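# Move a white part from the blue tote into the mould nest

## Task

Pick one white plastic part out of the blue tote and put it, narrow end pointing down and pushed fully home, into the vacant nest of the mould on the rotary table that sits closest to the arms. The tote must stay upright in its original spot with the remaining parts still inside. Finally release, so that neither arm is in contact with any movable object.

## Robot and tools

Robot: two arms, left_arm and right_arm, each ending in a two-finger parallel gripper. A gripper's fingers extend along its own +z axis and close along its own y axis. end_effector_position is the point between the finger pads, a little under 1 cm behind the tips.

Frame: every pose, velocity and offset uses the scene frame. Its origin is at table-top height, halfway between the two nominal arm bases. +x points out over the table, +z up, and left_arm is on the +y side (arm names do not match image sides). The real bases sit slightly off nominal; a BASES line, when present, gives their calibrated spots. Reported hand poses can be wrong by a few cm, more when reaching far.

execute_actions(actions, cameras): actions is a list of actions. Each action is a list of 1 to 15 rows; each row is one control step of 1/30 s, and a short list repeats its last row until 15 steps are done. A row is always 14 numbers in [-1, 1], covering both arms: left dx, dy, dz, rx, ry, rz, opening, then right dx, dy, dz, rx, ry, rz, opening. The six pose numbers are offsets, not poses: they are measured from that arm's Hand target at the start of the action, along scene axes, and every row counts from that same start, not from the row before. Scale: 1.0 = 0.6 m for dx, dy, dz, and 1.0 = 180 degrees for rx, ry, rz, which form one rotation vector turning the gripper about its Hand target point. A translation longer than 1.0 may be shortened. Sending six zeros re-requests the current Hand target. The opening is absolute, not an offset: +1 fully open (pad gap about 87 mm), +0.5 about 69 mm, 0 about 43 mm, -0.5 about 18 mm, -1 shut. Every call sends an opening for both arms, so to keep a gripper unchanged repeat its present command; a 0 means half-closed. An empty actions list just reports state and images. cameras picks which images return: omitted, null or ["all"] gives all, [] gives none, an unknown name voids the call.

move(target, speed, blend, opening_speed, blocking, cameras): drives each gripper along a straight line. target is one 14-number row (same layout and scale as above) or a list of up to 15 such rows; every row's offsets count from the Hand targets at the start of the move, not from the previous row. speed is path top speed in m/s, 0.002 to 0.5, default 0.25 (rotation capped at twice that in rad/s); one value or one per target. blend, in metres, rounds corners of a list (0 stops at each). opening_speed, 0.2 or more per second on the -1..+1 scale, ramps the fingers. blocking=false returns after about 0.5 s while the move keeps running. Paths are capped at 10 s and do not avoid obstacles or the other arm. The first row's openings are sent at the start; later rows' openings are sent after all arms halt on arrival. The result adds a move: line giving the ending (done, off_target, moving, held, fault) and limits (paced = command clipped, held = steps withheld). done means at rest within 10 mm and 2 degrees; it says nothing about contact. Do not route a path close to an arm's own base; go around it.

wait(seconds): 0 to 10 s, arms keep their last command. stop(): brakes a running move. zoom_image(camera, region): region is [x0, y0, x1, y1] in pixels of that camera's latest image, at most 504 by 504. finished_scene(scene): ends the scene with its number; irreversible.

Controller: each step the commanded pose is clipped to within 100 mm and 20 degrees of the measured pose, so a single action may fall short. Hand target in results is the last commanded pose after clipping; next offsets start from it. Grippers often stop short or sag and tilt from friction and weight; check position and orientation after each move, send the missing offset, and rotate back if tilted. To stop a push, command the target back beyond the gripper.

Results: end_effector_position (m) and end_effector_quat_wxyz per arm; Hand target; Tool commands; grip_measured on the opening scale (in Joint positions the gripper reads 0 closed to 1 open). To hold a part, command about 0.04 below the grip_measured value at first contact for full force; less for a lighter grip. Joint velocities marked within noise means the arm is still. Joint torques follow the Joint positions order; the first three wrap at plus or minus 28 N m. MOTOR HOT appears at 75 °C; at 90 °C an OVER-TEMPERATURE FAULT folds that arm for good. Holding loads, staying stretched out or pushing at unreachable poses heats motors.

Joint ranges (rad): waist -2.618 to 3.054, shoulder 0 to 3.142, elbow 0 to 3.142 (straight at 2.901), wrist pitch and yaw -1.571 to 1.571, wrist roll -2.094 to 2.094.

Cameras (896x504): cam_head_left, cam_head_right, cam_high, cam_low, cam_left_wrist, cam_right_wrist; calibration is listed with each camera.

Avoid: dropping the part or releasing it while it moves, fast impacts and hard presses, tipping or shifting the tote, anything ending up off the table, and any contact between the two arms (the clearance check does not guard gripper against gripper). Brief external tugs on held parts may happen.

Each tool is called as a command line: name --argument value for each argument, lists and objects as JSON in quotes; but a table of rows of numbers goes row by row, as --pt "numbers of a row", without its own name.

## Session

execute_actions --actions '[]'

Scene clock: 0.00 s.
left_arm: end_effector_position=(+0.1813, +0.0587, +0.1706) grip_measured=+1.000 end_effector_quat_wxyz=(+0.381, +0.107, +0.910, +0.125) | right_arm: end_effector_position=(+0.4298, -0.5410, +0.2845) grip_measured=+0.985 end_effector_quat_wxyz=(+0.454, -0.058, +0.884, +0.100)
Joint positions: left_arm=[-1.371 1.684 1.377 -1.277 -0.824 -1.154 1] | right_arm=[-0.527 1.9 1.947 -0.845 -0.654 -0.408 0.993]
Joint velocities: within noise
Joint torques (N m): no reading
Motor temperatures (°C): left_arm=[30 35 38 29 27 29 29] | right_arm=[31 41 36 30 27 28 31]
Heat: left arm: 38 °C; right arm: 41 °C.
Hand target: left_arm +0.1818, +0.0576, +0.1733; +0.383, +0.105, +0.910, +0.121 | right_arm +0.4302, -0.5411, +0.2951; +0.464, -0.063, +0.878, +0.093
Tool commands: left_gripper/opening=+1.0 right_gripper/opening=+1.0

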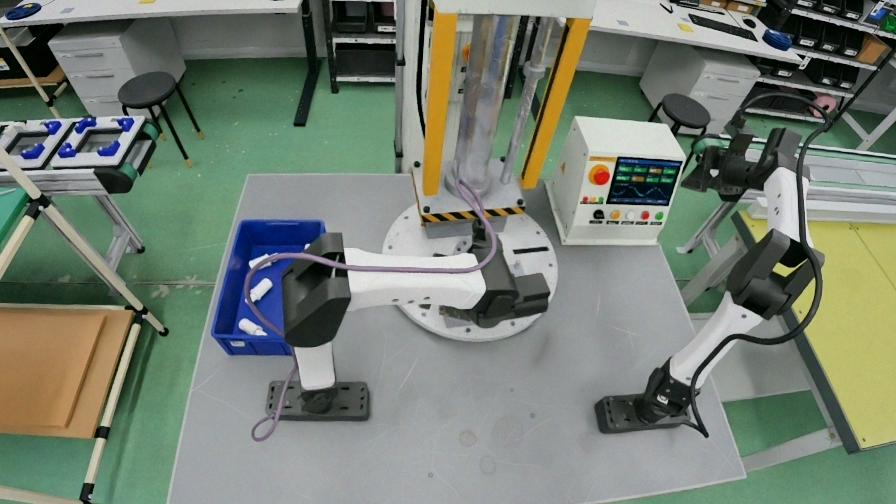

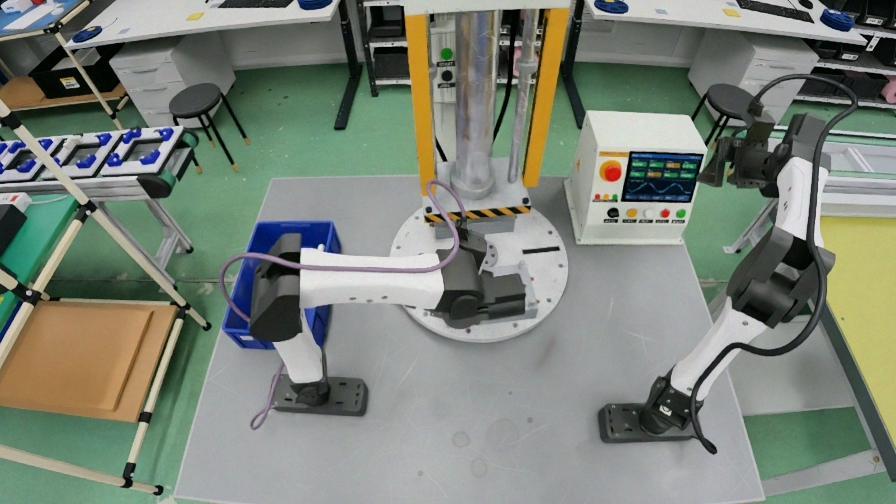

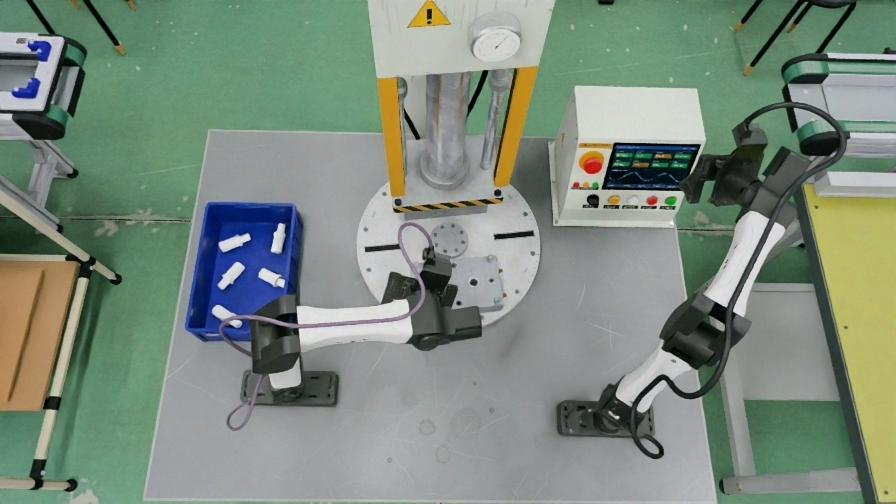

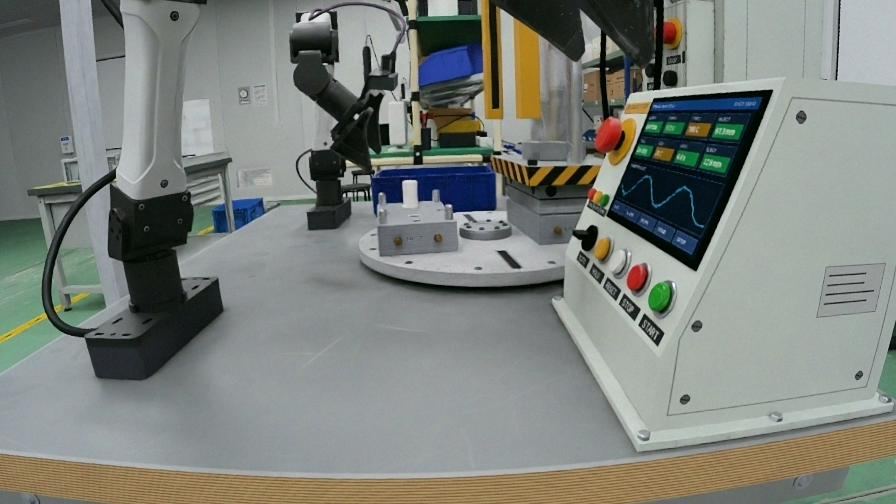

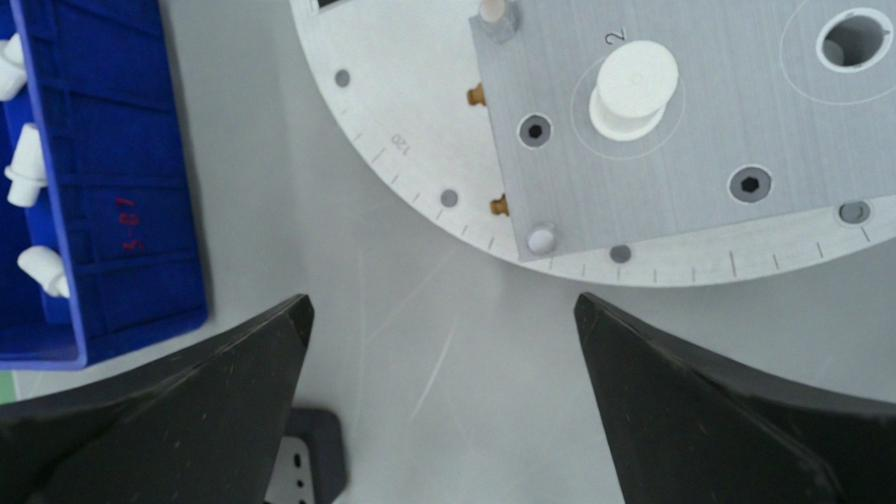

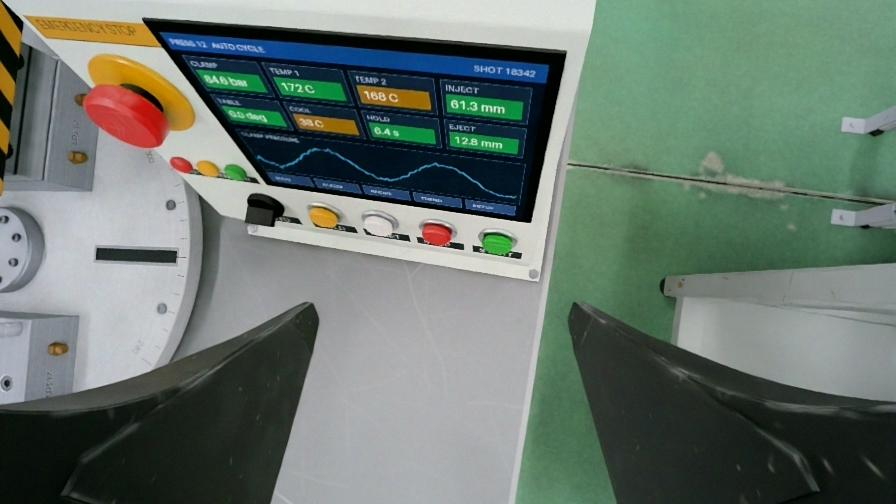

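zoom_image --camera "cam_high" --region '[340, 180, 560, 350]'

zoom_image --camera "cam_high" --region '[180, 190, 320, 350]'

zoom_image --camera "cam_low" --region '[350, 130, 600, 300]'

zoom_image --camera "cam_left_wrist" --region '[440, 0, 896, 300]'

Scaled by 2.291 from the camera's 896x504 image, which has a finer 1280x720 frame.

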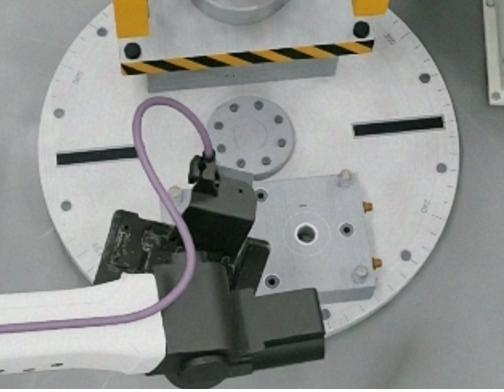

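Scaled by 3.150 from the camera's 896x504 image, which has a finer 1280x720 frame.

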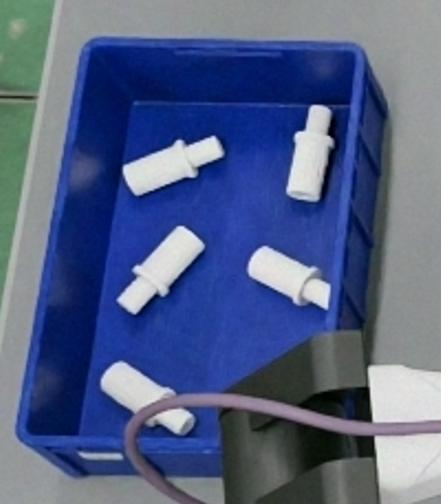

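Scaled by 2.016 from the camera's 896x504 image, which has a finer 1280x720 frame.

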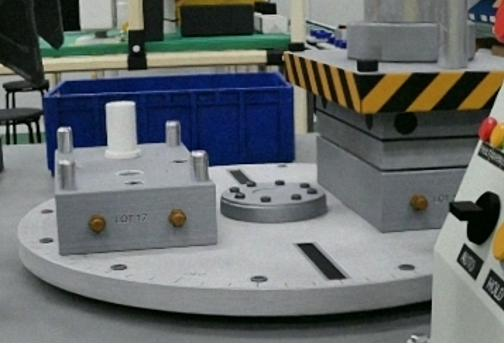

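Scaled by 1.105 from the camera's 896x504 image, which has a finer 1280x720 frame.

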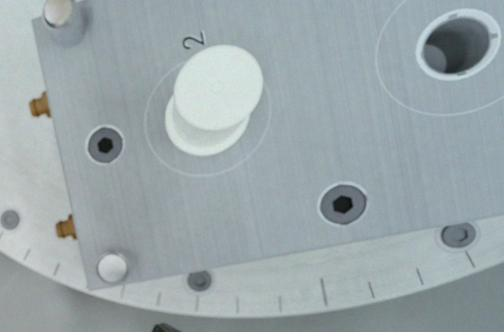

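move --pt "0.263 0.27 0.178 0.012 0.13 -0.083 1 0 0 0 0 0 0 1" --pt "0.135 0.727 0.16 0.023 0.265 -0.167 1 0 0 0 0 0 0 1" --blend 0.08

Scene clock: 76.53 s.
left_arm: end_effector_position=(+0.2646, +0.4928, +0.2729) grip_measured=+1.000 end_effector_quat_wxyz=(+0.059, +0.379, +0.920, +0.084) | right_arm: end_effector_position=(+0.4298, -0.5410, +0.2845) grip_measured=+0.985 end_effector_quat_wxyz=(+0.454, -0.058, +0.884, +0.100)
Joint positions: left_arm=[0.509 1.594 1.8 -1.572 -0.014 1.278 1] | right_arm=[-0.527 1.9 1.947 -0.845 -0.654 -0.408 0.993]
Joint velocities: within noise
Joint torques (N m): left_arm=[0.66 -4.41 6.54 0.52 0.1 0.11] | right_arm=[-0.28 -9.02 7.42 1.74 -0.24 0.01]
Motor temperatures (°C): left_arm=[30 39 41 29 28 29 28] | right_arm=[31 52 43 33 27 28 31]
Heat: left arm: 41 °C; right arm: 52 °C.
Hand target: left_arm +0.2628, +0.4936, +0.2692; +0.000, +0.383, +0.924, -0.001 | right_arm +0.4302, -0.5411, +0.2951; +0.464, -0.063, +0.878, +0.093
Off the commanded pose: left_arm 0.004 m, 12 deg | right_arm 0.011 m, 2 deg.
joint sent to its limit (left arm) — joint 4 (wrist pitch), lower limit. The joint targets are off in orientation, not in position.
move: off_target (left_arm, right_arm)
camera_calibration:
cam_left_wrist: T_world_to_cam=[[-0.683104, -0.704718, -0.191682, 0.577005], [-0.581757, 0.366399, 0.726162, -0.2031], [-0.441507, 0.607556, -0.660263, 0.132464], [0, 0, 0, 1]] pos_world=[0.334483, 0.400562, 0.345545]

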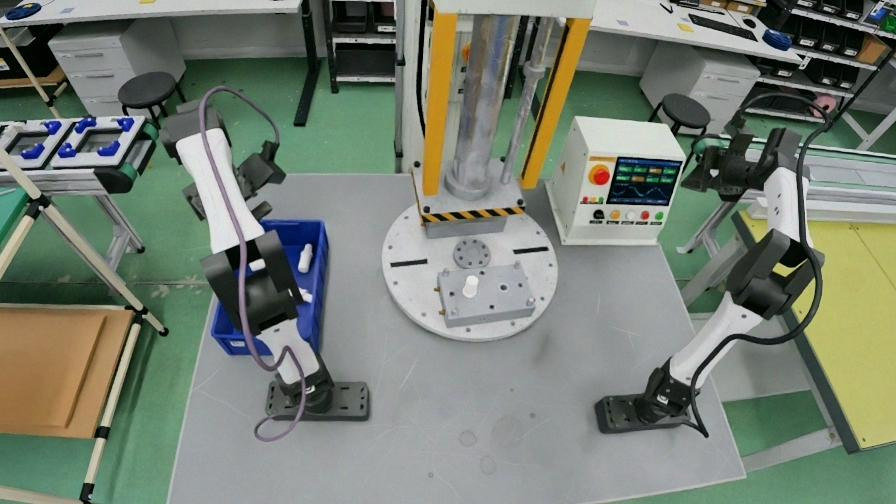

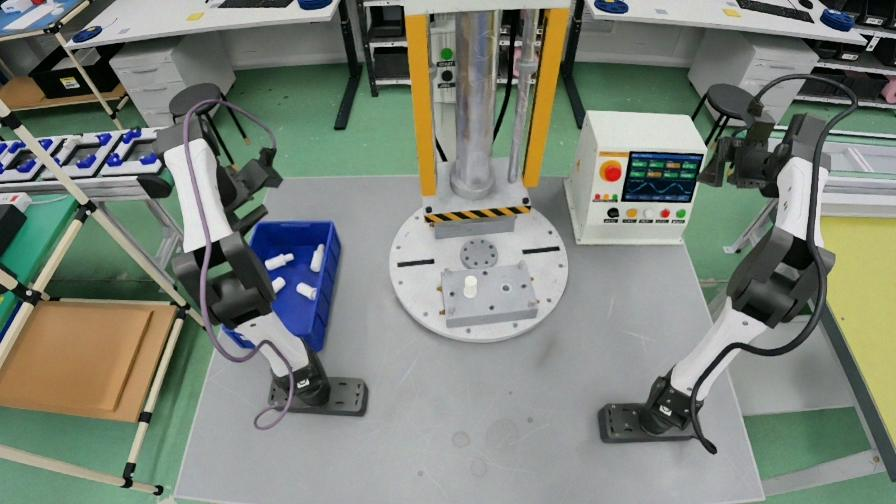

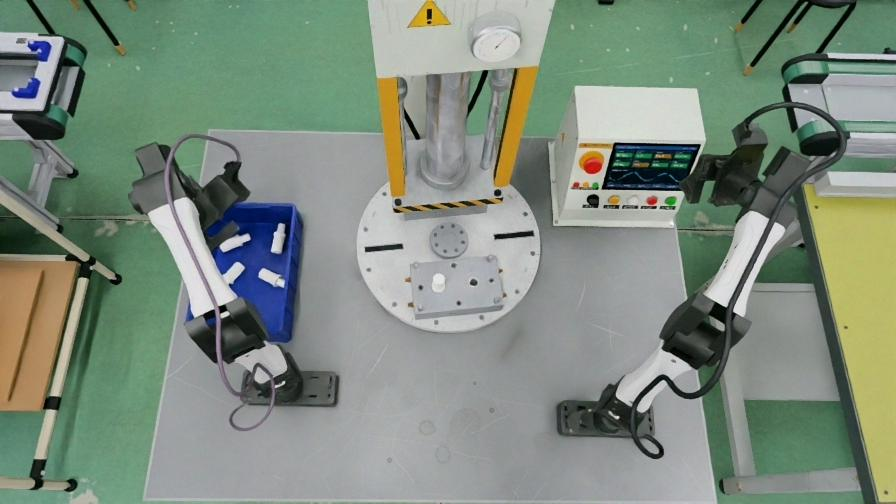

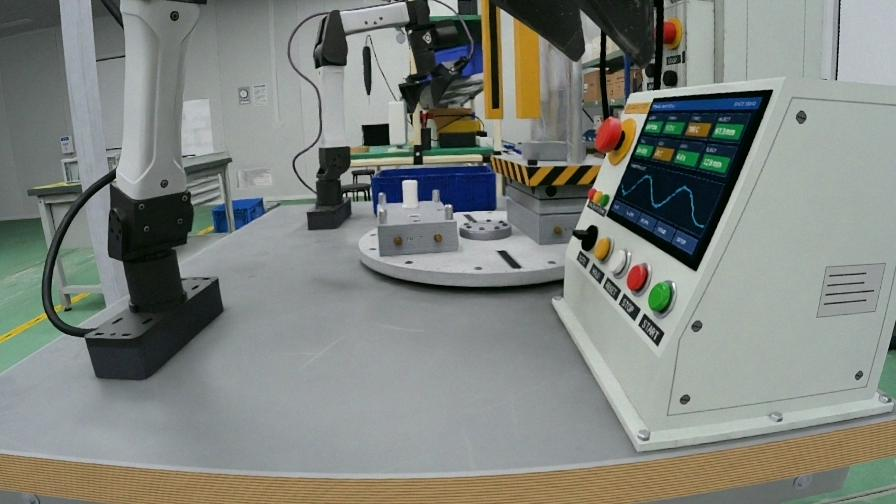

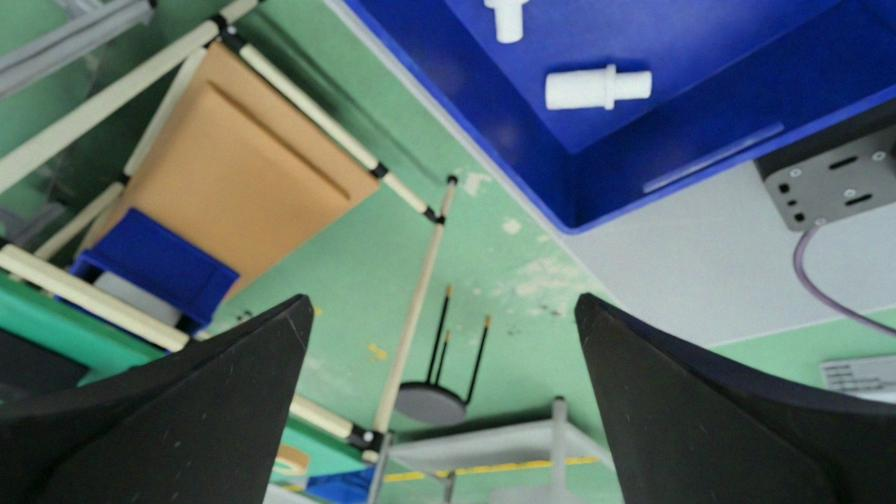

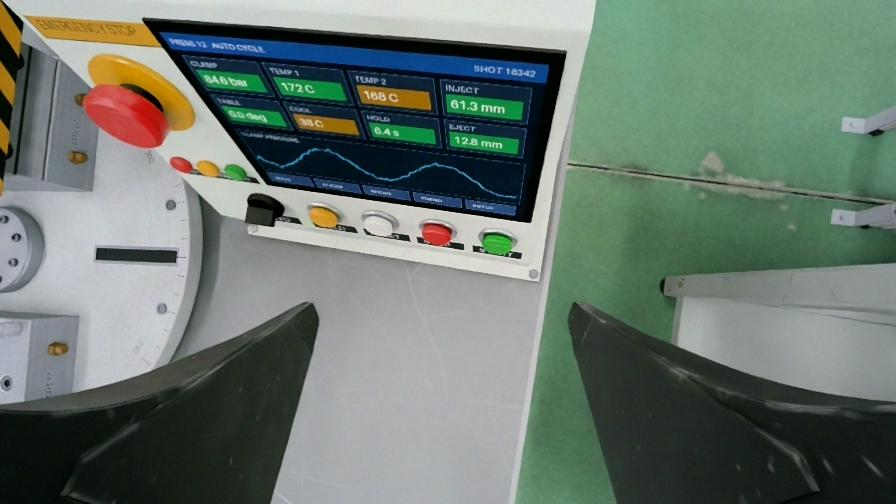

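move --target '[0.024,-0.023,-0.199,0,0,0.039,1,0,0,0,0,0,0,1]' --cameras '["cam_left_wrist","cam_high","cam_head_right"]'

zoom_image --camera "cam_left_wrist" --region '[250, 0, 754, 504]'

Scene clock: 97.03 s.
left_arm: end_effector_position=(+0.2740, +0.4836, +0.1552) grip_measured=+1.000 end_effector_quat_wxyz=(-0.003, +0.327, +0.945, +0.006) | right_arm: end_effector_position=(+0.4298, -0.5410, +0.2845) grip_measured=+0.985 end_effector_quat_wxyz=(+0.454, -0.058, +0.884, +0.100)
Joint positions: left_arm=[0.475 1.721 1.47 -1.314 -0.013 1.129 1] | right_arm=[-0.527 1.9 1.947 -0.845 -0.654 -0.408 0.993]
Joint velocities: within noise
Joint torques (N m): left_arm=[0.13 -6.01 6.3 0.42 0.32 -0.11] | right_arm=[-0.34 -9.09 7.41 1.74 -0.23 0]
Motor temperatures (°C): left_arm=[30 38 41 29 27 29 28] | right_arm=[31 53 43 33 27 28 31]
Heat: left arm: 41 °C; right arm: 53 °C.
Hand target: left_arm +0.2772, +0.4799, +0.1498; +0.000, +0.326, +0.945, +0.000 | right_arm +0.4302, -0.5411, +0.2951; +0.464, -0.063, +0.878, +0.093
Off the commanded pose: left_arm 0.007 m, 1 deg | right_arm 0.011 m, 2 deg.
move: off_target (right_arm)
camera_calibration:
cam_left_wrist: T_world_to_cam=[[-0.61318, -0.78994, -0.00229907, 0.547048], [-0.498366, 0.384589, 0.776996, -0.148311], [-0.612896, 0.477584, -0.629502, 0.169487], [0, 0, 0, 1]] pos_world=[0.365404, 0.408229, 0.223187]
Images, in order (width x height): cam_head_right 896x504, cam_high 896x504, cam_left_wrist 896x504.

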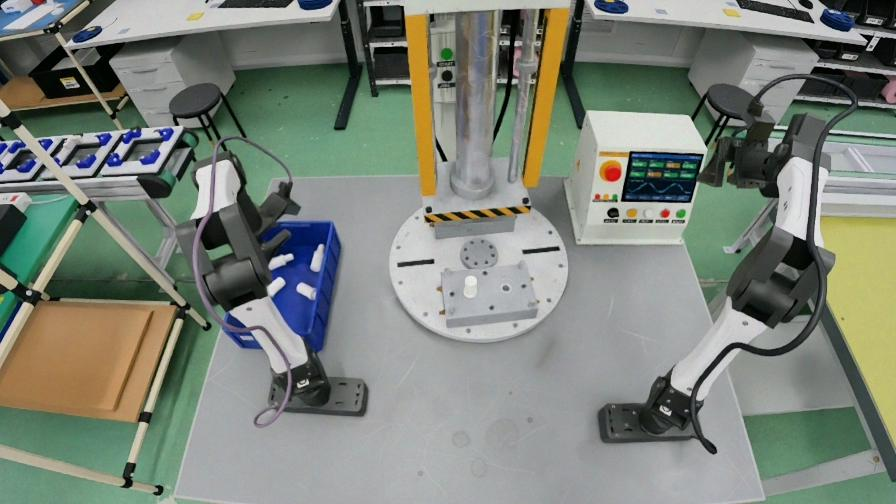

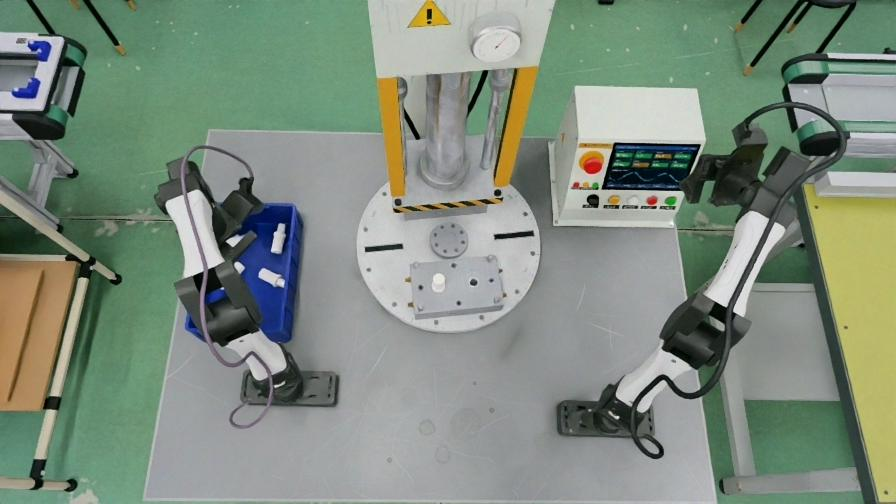

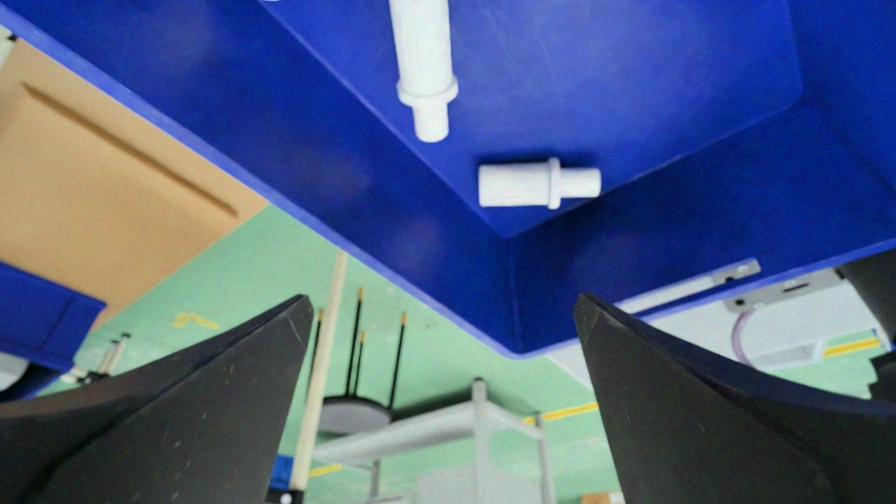

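Scaled by 1.000.

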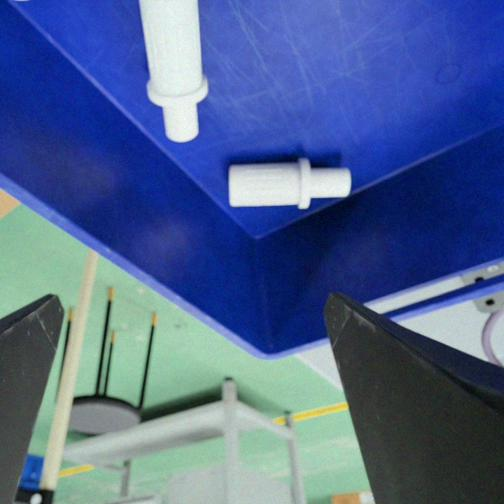

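move --target '[0.018,0.002,-0.091,0,0,0.019,1,0,0,0,0,0,0,1]' --cameras '["cam_left_wrist","cam_high","cam_head_left","cam_head_right"]'

zoom_image --camera "cam_head_right" --region '[160, 140, 400, 380]'

Scene clock: 120.23 s.
left_arm: end_effector_position=(+0.2861, +0.4857, +0.1027) grip_measured=+1.000 end_effector_quat_wxyz=(+0.000, +0.298, +0.954, +0.009) | right_arm: end_effector_position=(+0.4298, -0.5410, +0.2845) grip_measured=+0.985 end_effector_quat_wxyz=(+0.454, -0.058, +0.884, +0.100)
Joint positions: left_arm=[0.468 1.789 1.342 -1.112 -0.012 1.061 1] | right_arm=[-0.527 1.9 1.947 -0.845 -0.654 -0.408 0.993]
Joint velocities: within noise
Joint torques (N m): left_arm=[0.06 -6.05 6.05 0.46 0.32 -0.07] | right_arm=[-0.27 -8.92 7.38 1.75 -0.23 -0.01]
Motor temperatures (°C): left_arm=[30 39 42 29 27 29 28] | right_arm=[31 53 44 34 27 28 31]
Heat: left arm: 42 °C; right arm: 53 °C.
Hand target: left_arm +0.2880, +0.4812, +0.0952; +0.000, +0.297, +0.955, +0.000 | right_arm +0.4302, -0.5411, +0.2951; +0.464, -0.063, +0.878, +0.093
Off the commanded pose: left_arm 0.009 m, 1 deg | right_arm 0.011 m, 2 deg.
move: off_target (right_arm)
camera_calibration:
cam_left_wrist: T_world_to_cam=[[-0.564136, -0.825634, -0.00884171, 0.560025], [-0.52678, 0.351649, 0.773852, -0.0778478], [-0.635809, 0.441215, -0.633305, 0.167507], [0, 0, 0, 1]] pos_world=[0.381425, 0.415844, 0.171277]
Images, in order (width x height): cam_head_left 896x504, cam_head_right 896x504, cam_high 896x504, cam_left_wrist 896x504.

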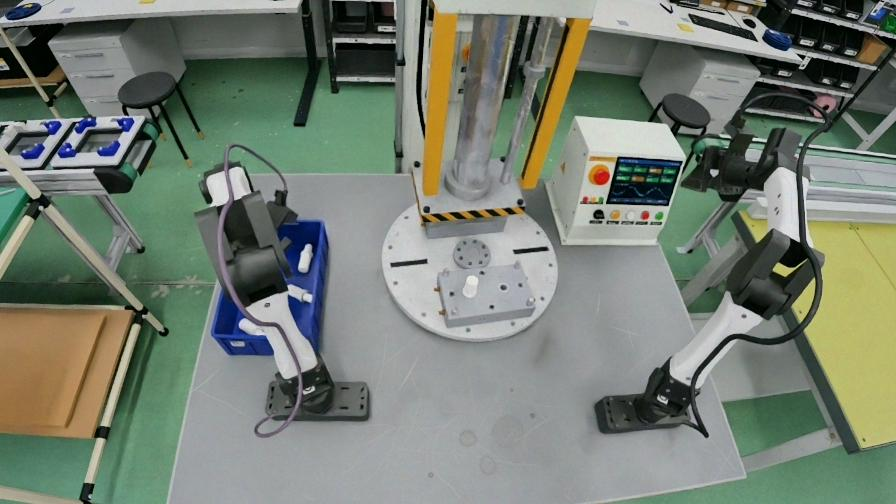

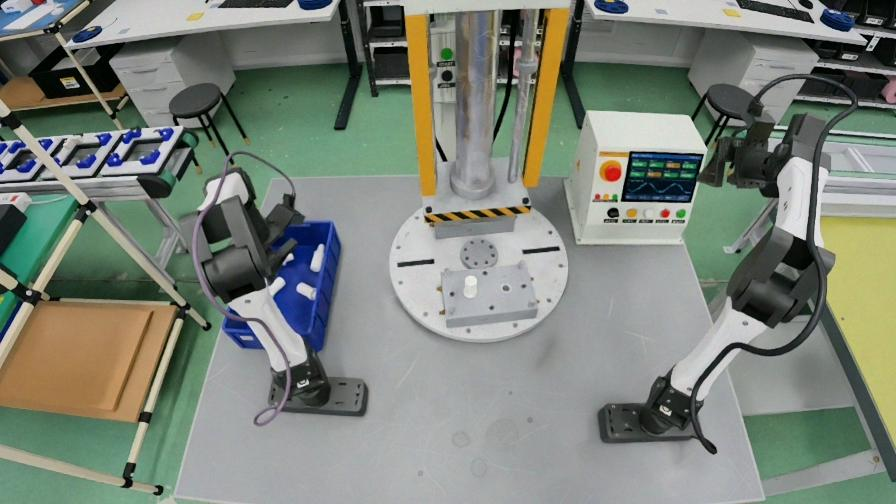

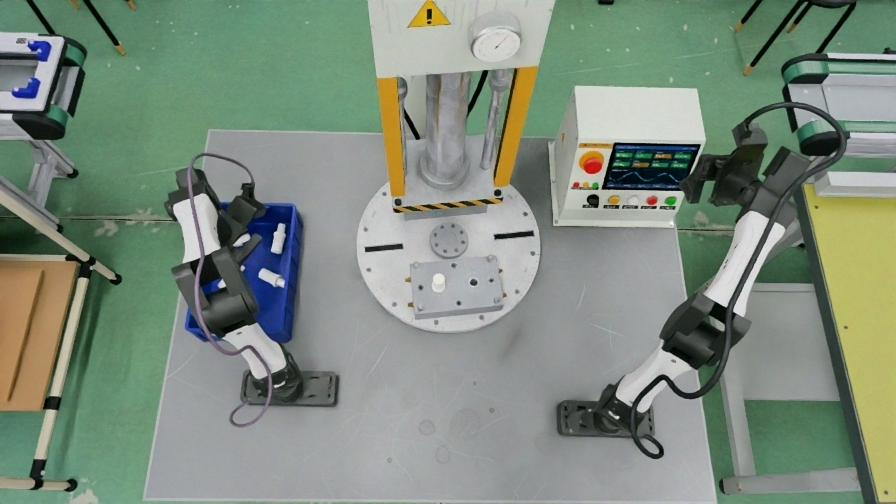

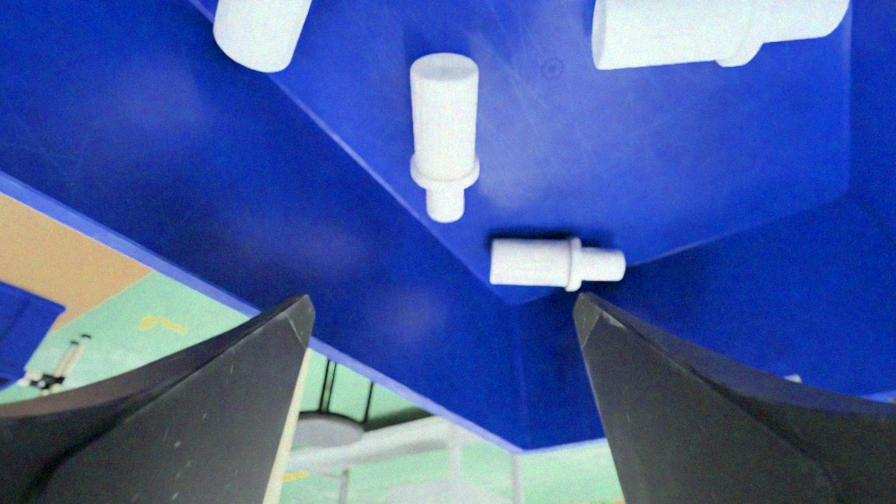

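Scaled by 2.100 from the camera's 896x504 image, which has a finer 1280x720 frame.

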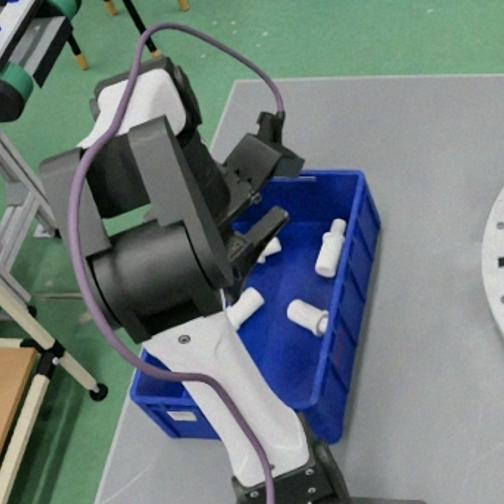

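zoom_image --camera "cam_high" --region '[160, 140, 320, 350]'

zoom_image --camera "cam_head_left" --region '[170, 140, 370, 380]'

Scaled by 2.400 from the camera's 896x504 image, which has a finer 1280x720 frame.

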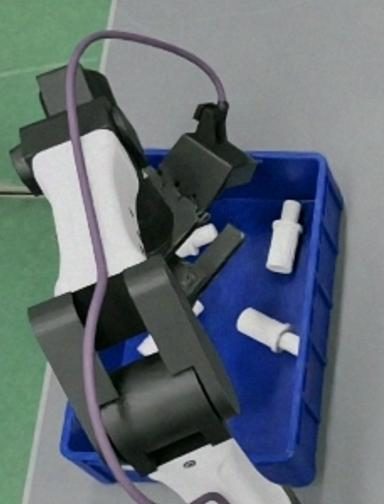

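Scaled by 2.100 from the camera's 896x504 image, which has a finer 1280x720 frame.

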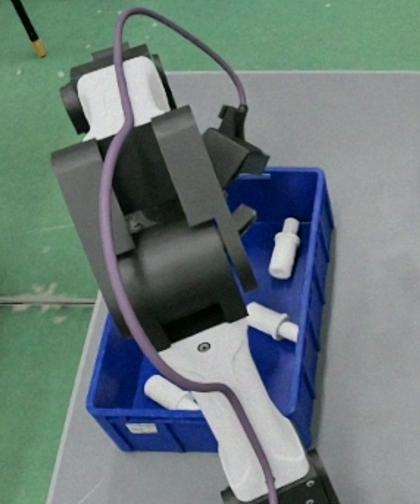

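move --target '[0.0167,-0.016,-0.092,-0.0189,-0.0275,0,1,0,0,0,0,0,0,1]' --speed 0.1 --cameras '["cam_left_wrist","cam_high","cam_head_right"]'

zoom_image --camera "cam_head_right" --region '[160, 160, 360, 360]'

zoom_image --camera "cam_high" --region '[160, 140, 320, 350]'

Scene clock: 156.50 s.
left_arm: end_effector_position=(+0.2971, +0.4710, +0.0495) grip_measured=+1.000 end_effector_quat_wxyz=(+0.051, +0.299, +0.953, -0.013) | right_arm: end_effector_position=(+0.4298, -0.5410, +0.2845) grip_measured=+0.985 end_effector_quat_wxyz=(+0.454, -0.058, +0.884, +0.100)
Joint positions: left_arm=[0.467 1.818 1.171 -0.867 0.089 1.061 1] | right_arm=[-0.527 1.9 1.947 -0.845 -0.654 -0.408 0.993]
Joint velocities: within noise
Joint torques (N m): left_arm=[0.92 -5.59 5.64 0.71 0.29 -0.01] | right_arm=[-0.46 -9.06 7.34 1.75 -0.23 0.01]
Motor temperatures (°C): left_arm=[30 39 42 29 27 29 28] | right_arm=[31 54 45 34 27 28 31]
Heat: left arm: 42 °C; right arm: 54 °C.
Hand target: left_arm +0.2981, +0.4716, +0.0400; +0.051, +0.297, +0.953, -0.016 | right_arm +0.4302, -0.5411, +0.2951; +0.464, -0.063, +0.878, +0.093
Off the commanded pose: left_arm 0.010 m, 0 deg | right_arm 0.011 m, 2 deg.
move: off_target (right_arm)
camera_calibration:
cam_left_wrist: T_world_to_cam=[[-0.567023, -0.823699, 0.00224009, 0.552974], [-0.587257, 0.406164, 0.700114, -0.029774], [-0.577593, 0.395665, -0.714028, 0.155414], [0, 0, 0, 1]] pos_world=[0.38583, 0.406085, 0.130577]
Images, in order (width x height): cam_head_right 896x504, cam_high 896x504, cam_left_wrist 896x504.

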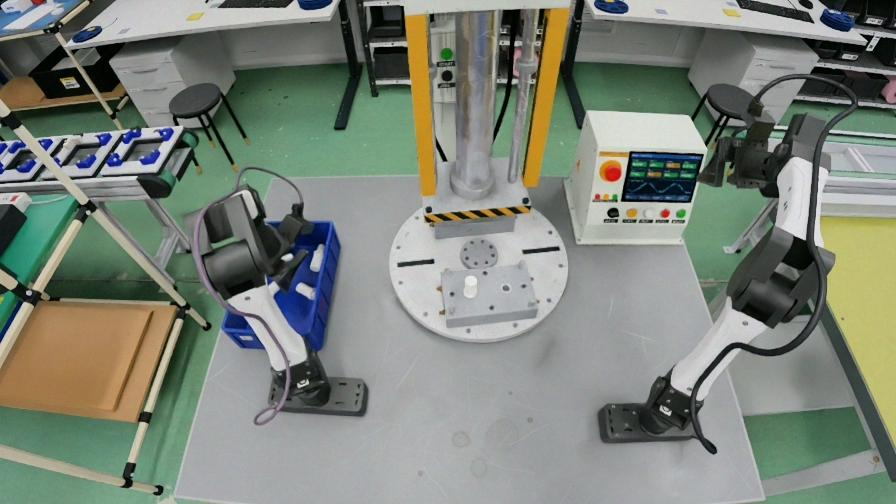

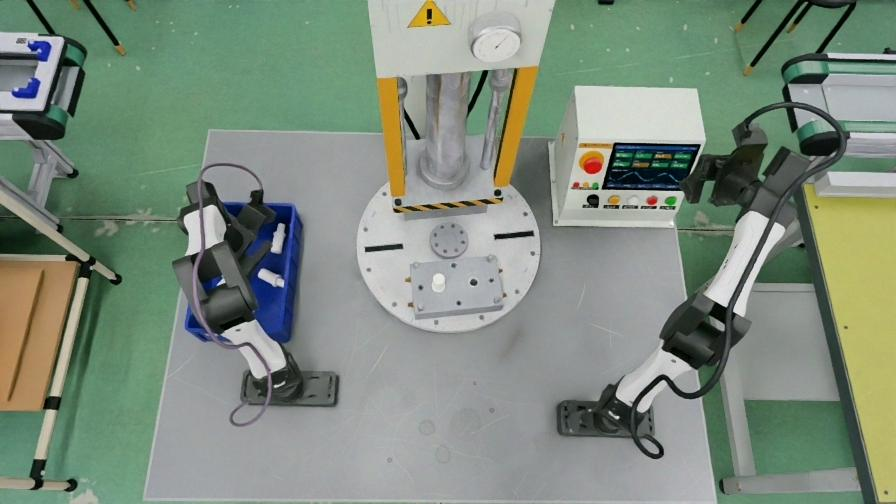

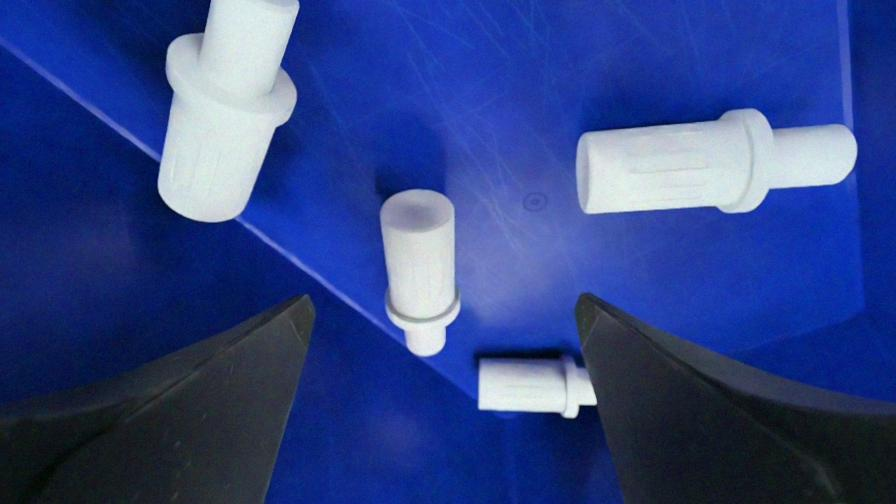

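Scaled by 2.520 from the camera's 896x504 image, which has a finer 1280x720 frame.

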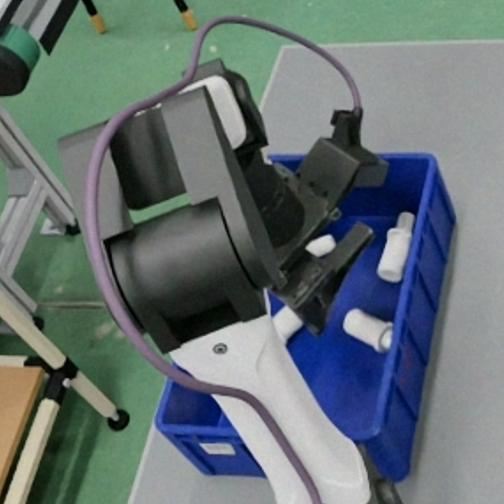

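Scaled by 2.400 from the camera's 896x504 image, which has a finer 1280x720 frame.

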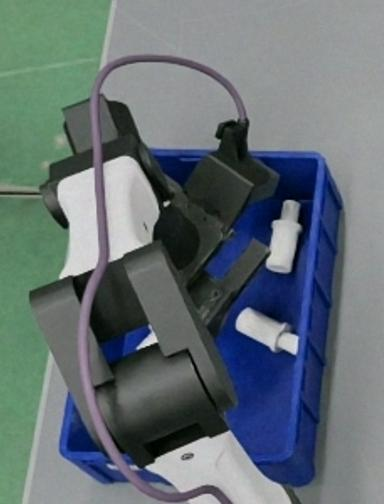

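move --target '[0.0067,0.0112,-0.0325,0,0,0,1,0,0,0,0,0,0,1]' --speed 0.06 --cameras '["cam_left_wrist"]'

Scene clock: 185.87 s.
left_arm: end_effector_position=(+0.3028, +0.4744, +0.0292) grip_measured=+1.000 end_effector_quat_wxyz=(+0.051, +0.298, +0.953, -0.015) | right_arm: end_effector_position=(+0.4298, -0.5410, +0.2845) grip_measured=+0.985 end_effector_quat_wxyz=(+0.454, -0.058, +0.884, +0.100)
Joint positions: left_arm=[0.47 1.876 1.159 -0.8 0.092 1.061 1] | right_arm=[-0.527 1.9 1.947 -0.845 -0.654 -0.408 0.993]
Joint velocities: within noise
Joint torques (N m): left_arm=[1.72 -5.94 5.59 0.65 0.25 0.11] | right_arm=[-0.36 -9.01 7.31 1.71 -0.2 -0.02]
Motor temperatures (°C): left_arm=[29 38 40 29 27 29 28] | right_arm=[31 55 45 35 27 28 31]
Heat: left arm: 40 °C; right arm: 55 °C.
Hand target: left_arm +0.3020, +0.4783, +0.0204; +0.050, +0.297, +0.953, -0.016 | right_arm +0.4302, -0.5411, +0.2951; +0.464, -0.063, +0.878, +0.093
Off the commanded pose: left_arm 0.010 m, 0 deg | right_arm 0.011 m, 2 deg.
move: off_target (right_arm)
camera_calibration:
cam_left_wrist: T_world_to_cam=[[-0.564328, -0.825531, 0.00572999, 0.558992], [-0.588087, 0.406865, 0.69901, -0.0136775], [-0.579386, 0.391101, -0.715089, 0.145642], [0, 0, 0, 1]] pos_world=[0.391795, 0.410069, 0.110505]
Images, in order (width x height): cam_left_wrist 896x504.

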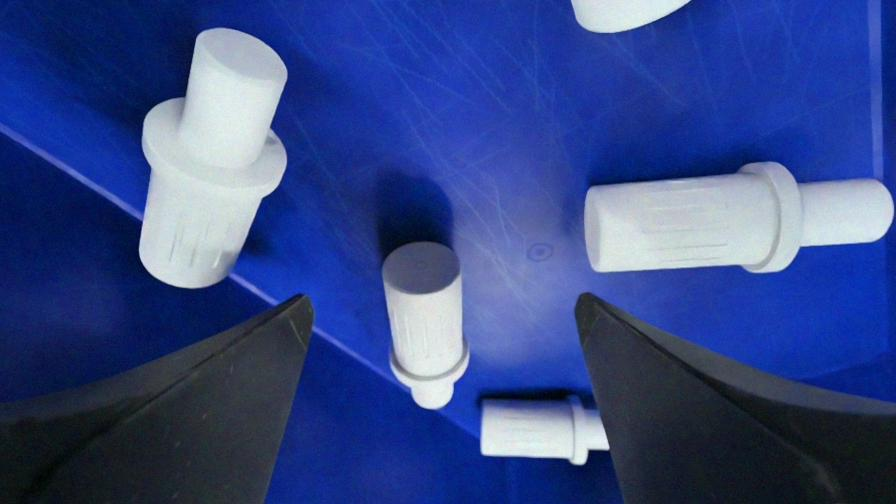

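move --target '[0.0092,0.0067,-0.0167,0,0,0,1,0,0,0,0,0,0,1]' --speed 0.05 --cameras '["cam_left_wrist"]'

Scene clock: 200.33 s.
left_arm: end_effector_position=(+0.3052, +0.4765, +0.0169) grip_measured=+1.000 end_effector_quat_wxyz=(+0.048, +0.298, +0.953, -0.018) | right_arm: end_effector_position=(+0.4298, -0.5410, +0.2845) grip_measured=+0.985 end_effector_quat_wxyz=(+0.454, -0.058, +0.884, +0.100)
Joint positions: left_arm=[0.473 1.917 1.159 -0.768 0.092 1.064 1] | right_arm=[-0.527 1.9 1.947 -0.845 -0.654 -0.408 0.993]
Joint velocities: within noise
Joint torques (N m): left_arm=[1.7 -6.06 6.69 0.61 0.25 0.11] | right_arm=[-0.4 -8.96 7.32 1.73 -0.24 -0.01]
Motor temperatures (°C): left_arm=[29 39 40 29 27 29 28] | right_arm=[31 55 45 35 27 28 31]
Heat: left arm: 40 °C; right arm: 55 °C.
Hand target: left_arm +0.3076, +0.4823, +0.0105; +0.050, +0.297, +0.953, -0.016 | right_arm +0.4302, -0.5411, +0.2951; +0.464, -0.063, +0.878, +0.093
Off the commanded pose: left_arm 0.009 m, 0 deg | right_arm 0.011 m, 2 deg.
move: off_target (right_arm)
camera_calibration:
cam_left_wrist: T_world_to_cam=[[-0.564574, -0.825276, 0.0132489, 0.561995], [-0.582669, 0.409872, 0.701784, -0.00765661], [-0.584596, 0.388489, -0.712266, 0.140176], [0, 0, 0, 1]] pos_world=[0.394773, 0.412483, 0.0977698]
Images, in order (width x height): cam_left_wrist 896x504.

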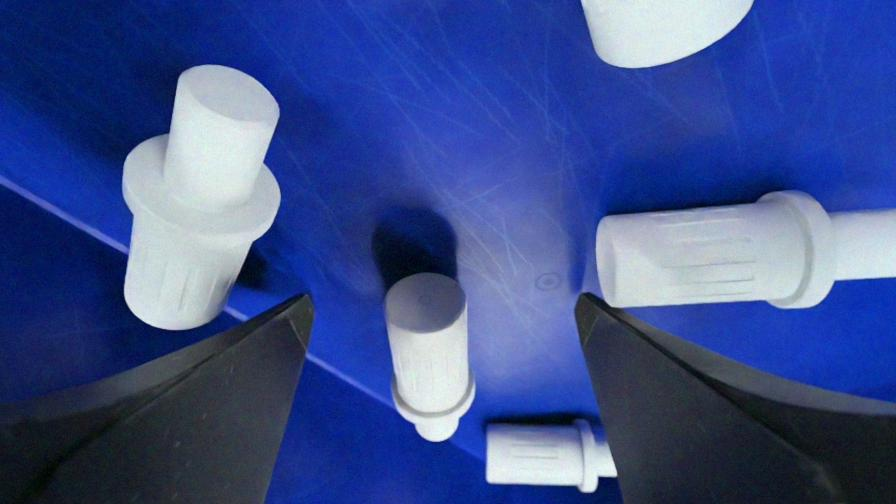

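move --target '[0.003,0.0042,-0.005,0,0,0,0.1,0,0,0,0,0,0,1]' --speed 0.05 --opening_speed 1.0 --cameras '["cam_left_wrist"]'

Scene clock: 211.80 s.
left_arm: end_effector_position=(+0.3078, +0.4816, +0.0141) grip_measured=+0.100 end_effector_quat_wxyz=(+0.053, +0.296, +0.954, -0.012) | right_arm: end_effector_position=(+0.4298, -0.5410, +0.2845) grip_measured=+0.985 end_effector_quat_wxyz=(+0.454, -0.058, +0.884, +0.100)
Joint positions: left_arm=[0.483 1.925 1.159 -0.745 0.091 1.07 0.55] | right_arm=[-0.527 1.9 1.947 -0.845 -0.654 -0.408 0.993]
Joint velocities: within noise
Joint torques (N m): left_arm=[1.33 -5.65 7.46 0.47 0.27 0.1] | right_arm=[-0.27 -8.83 7.23 1.73 -0.24 0.02]
Motor temperatures (°C): left_arm=[29 39 40 29 27 29 28] | right_arm=[31 55 45 35 27 28 31]
Heat: left arm: 40 °C; right arm: 55 °C.
Hand target: left_arm +0.3094, +0.4848, +0.0075; +0.050, +0.297, +0.953, -0.016 | right_arm +0.4302, -0.5411, +0.2951; +0.464, -0.063, +0.878, +0.093
Off the commanded pose: left_arm 0.008 m, 1 deg | right_arm 0.011 m, 2 deg.
move: off_target (right_arm)
camera_calibration:
cam_left_wrist: T_world_to_cam=[[-0.561759, -0.827301, -0.000102889, 0.568029], [-0.592928, 0.402527, 0.69743, 0.000541102], [-0.576943, 0.391849, -0.716653, 0.133867], [0, 0, 0, 1]] pos_world=[0.39665, 0.417257, 0.0956173]
Images, in order (width x height): cam_left_wrist 896x504.

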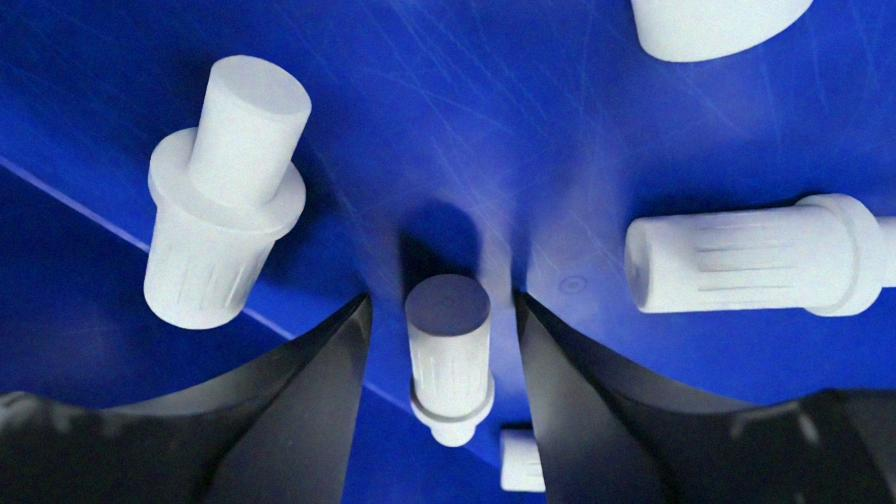

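move --target '[0,0,0,0,0,0,-0.62,0,0,0,0,0,0,1]' --opening_speed 0.6 --cameras '["cam_left_wrist"]'

Scene clock: 222.73 s.
left_arm: end_effector_position=(+0.3079, +0.4816, +0.0141) grip_measured=-0.344 end_effector_quat_wxyz=(+0.053, +0.296, +0.954, -0.012) | right_arm: end_effector_position=(+0.4298, -0.5410, +0.2845) grip_measured=+0.985 end_effector_quat_wxyz=(+0.454, -0.058, +0.884, +0.100)
Joint positions: left_arm=[0.483 1.925 1.159 -0.745 0.091 1.07 0.328] | right_arm=[-0.527 1.9 1.947 -0.845 -0.654 -0.408 0.993]
Joint velocities: within noise
Joint torques (N m): left_arm=[1.31 -5.64 7.47 0.47 0.27 0.1] | right_arm=[-0.39 -8.96 7.32 1.74 -0.24 -0.01]
Motor temperatures (°C): left_arm=[29 39 40 29 27 29 28] | right_arm=[31 56 45 35 27 28 31]
Heat: left arm: 40 °C; right arm: 56 °C.
Hand target: left_arm +0.3095, +0.4848, +0.0075; +0.051, +0.297, +0.953, -0.016 | right_arm +0.4302, -0.5411, +0.2951; +0.464, -0.063, +0.878, +0.093
Off the commanded pose: left_arm 0.008 m, 1 deg | right_arm 0.011 m, 2 deg.
move: off_target (right_arm)
camera_calibration:
cam_left_wrist: T_world_to_cam=[[-0.561759, -0.827301, -0.00043694, 0.568118], [-0.593165, 0.402406, 0.697298, 0.00070875], [-0.5767, 0.391973, -0.716781, 0.133765], [0, 0, 0, 1]] pos_world=[0.396708, 0.417287, 0.0956345]
Images, in order (width x height): cam_left_wrist 896x504.

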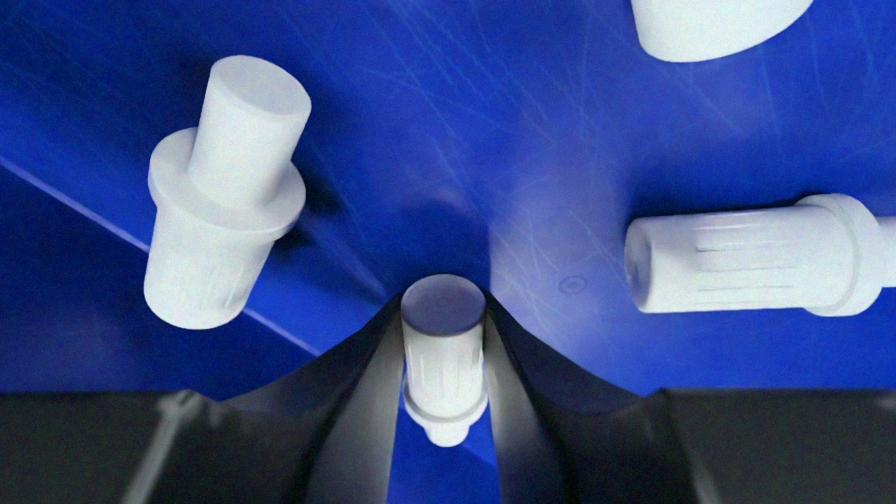

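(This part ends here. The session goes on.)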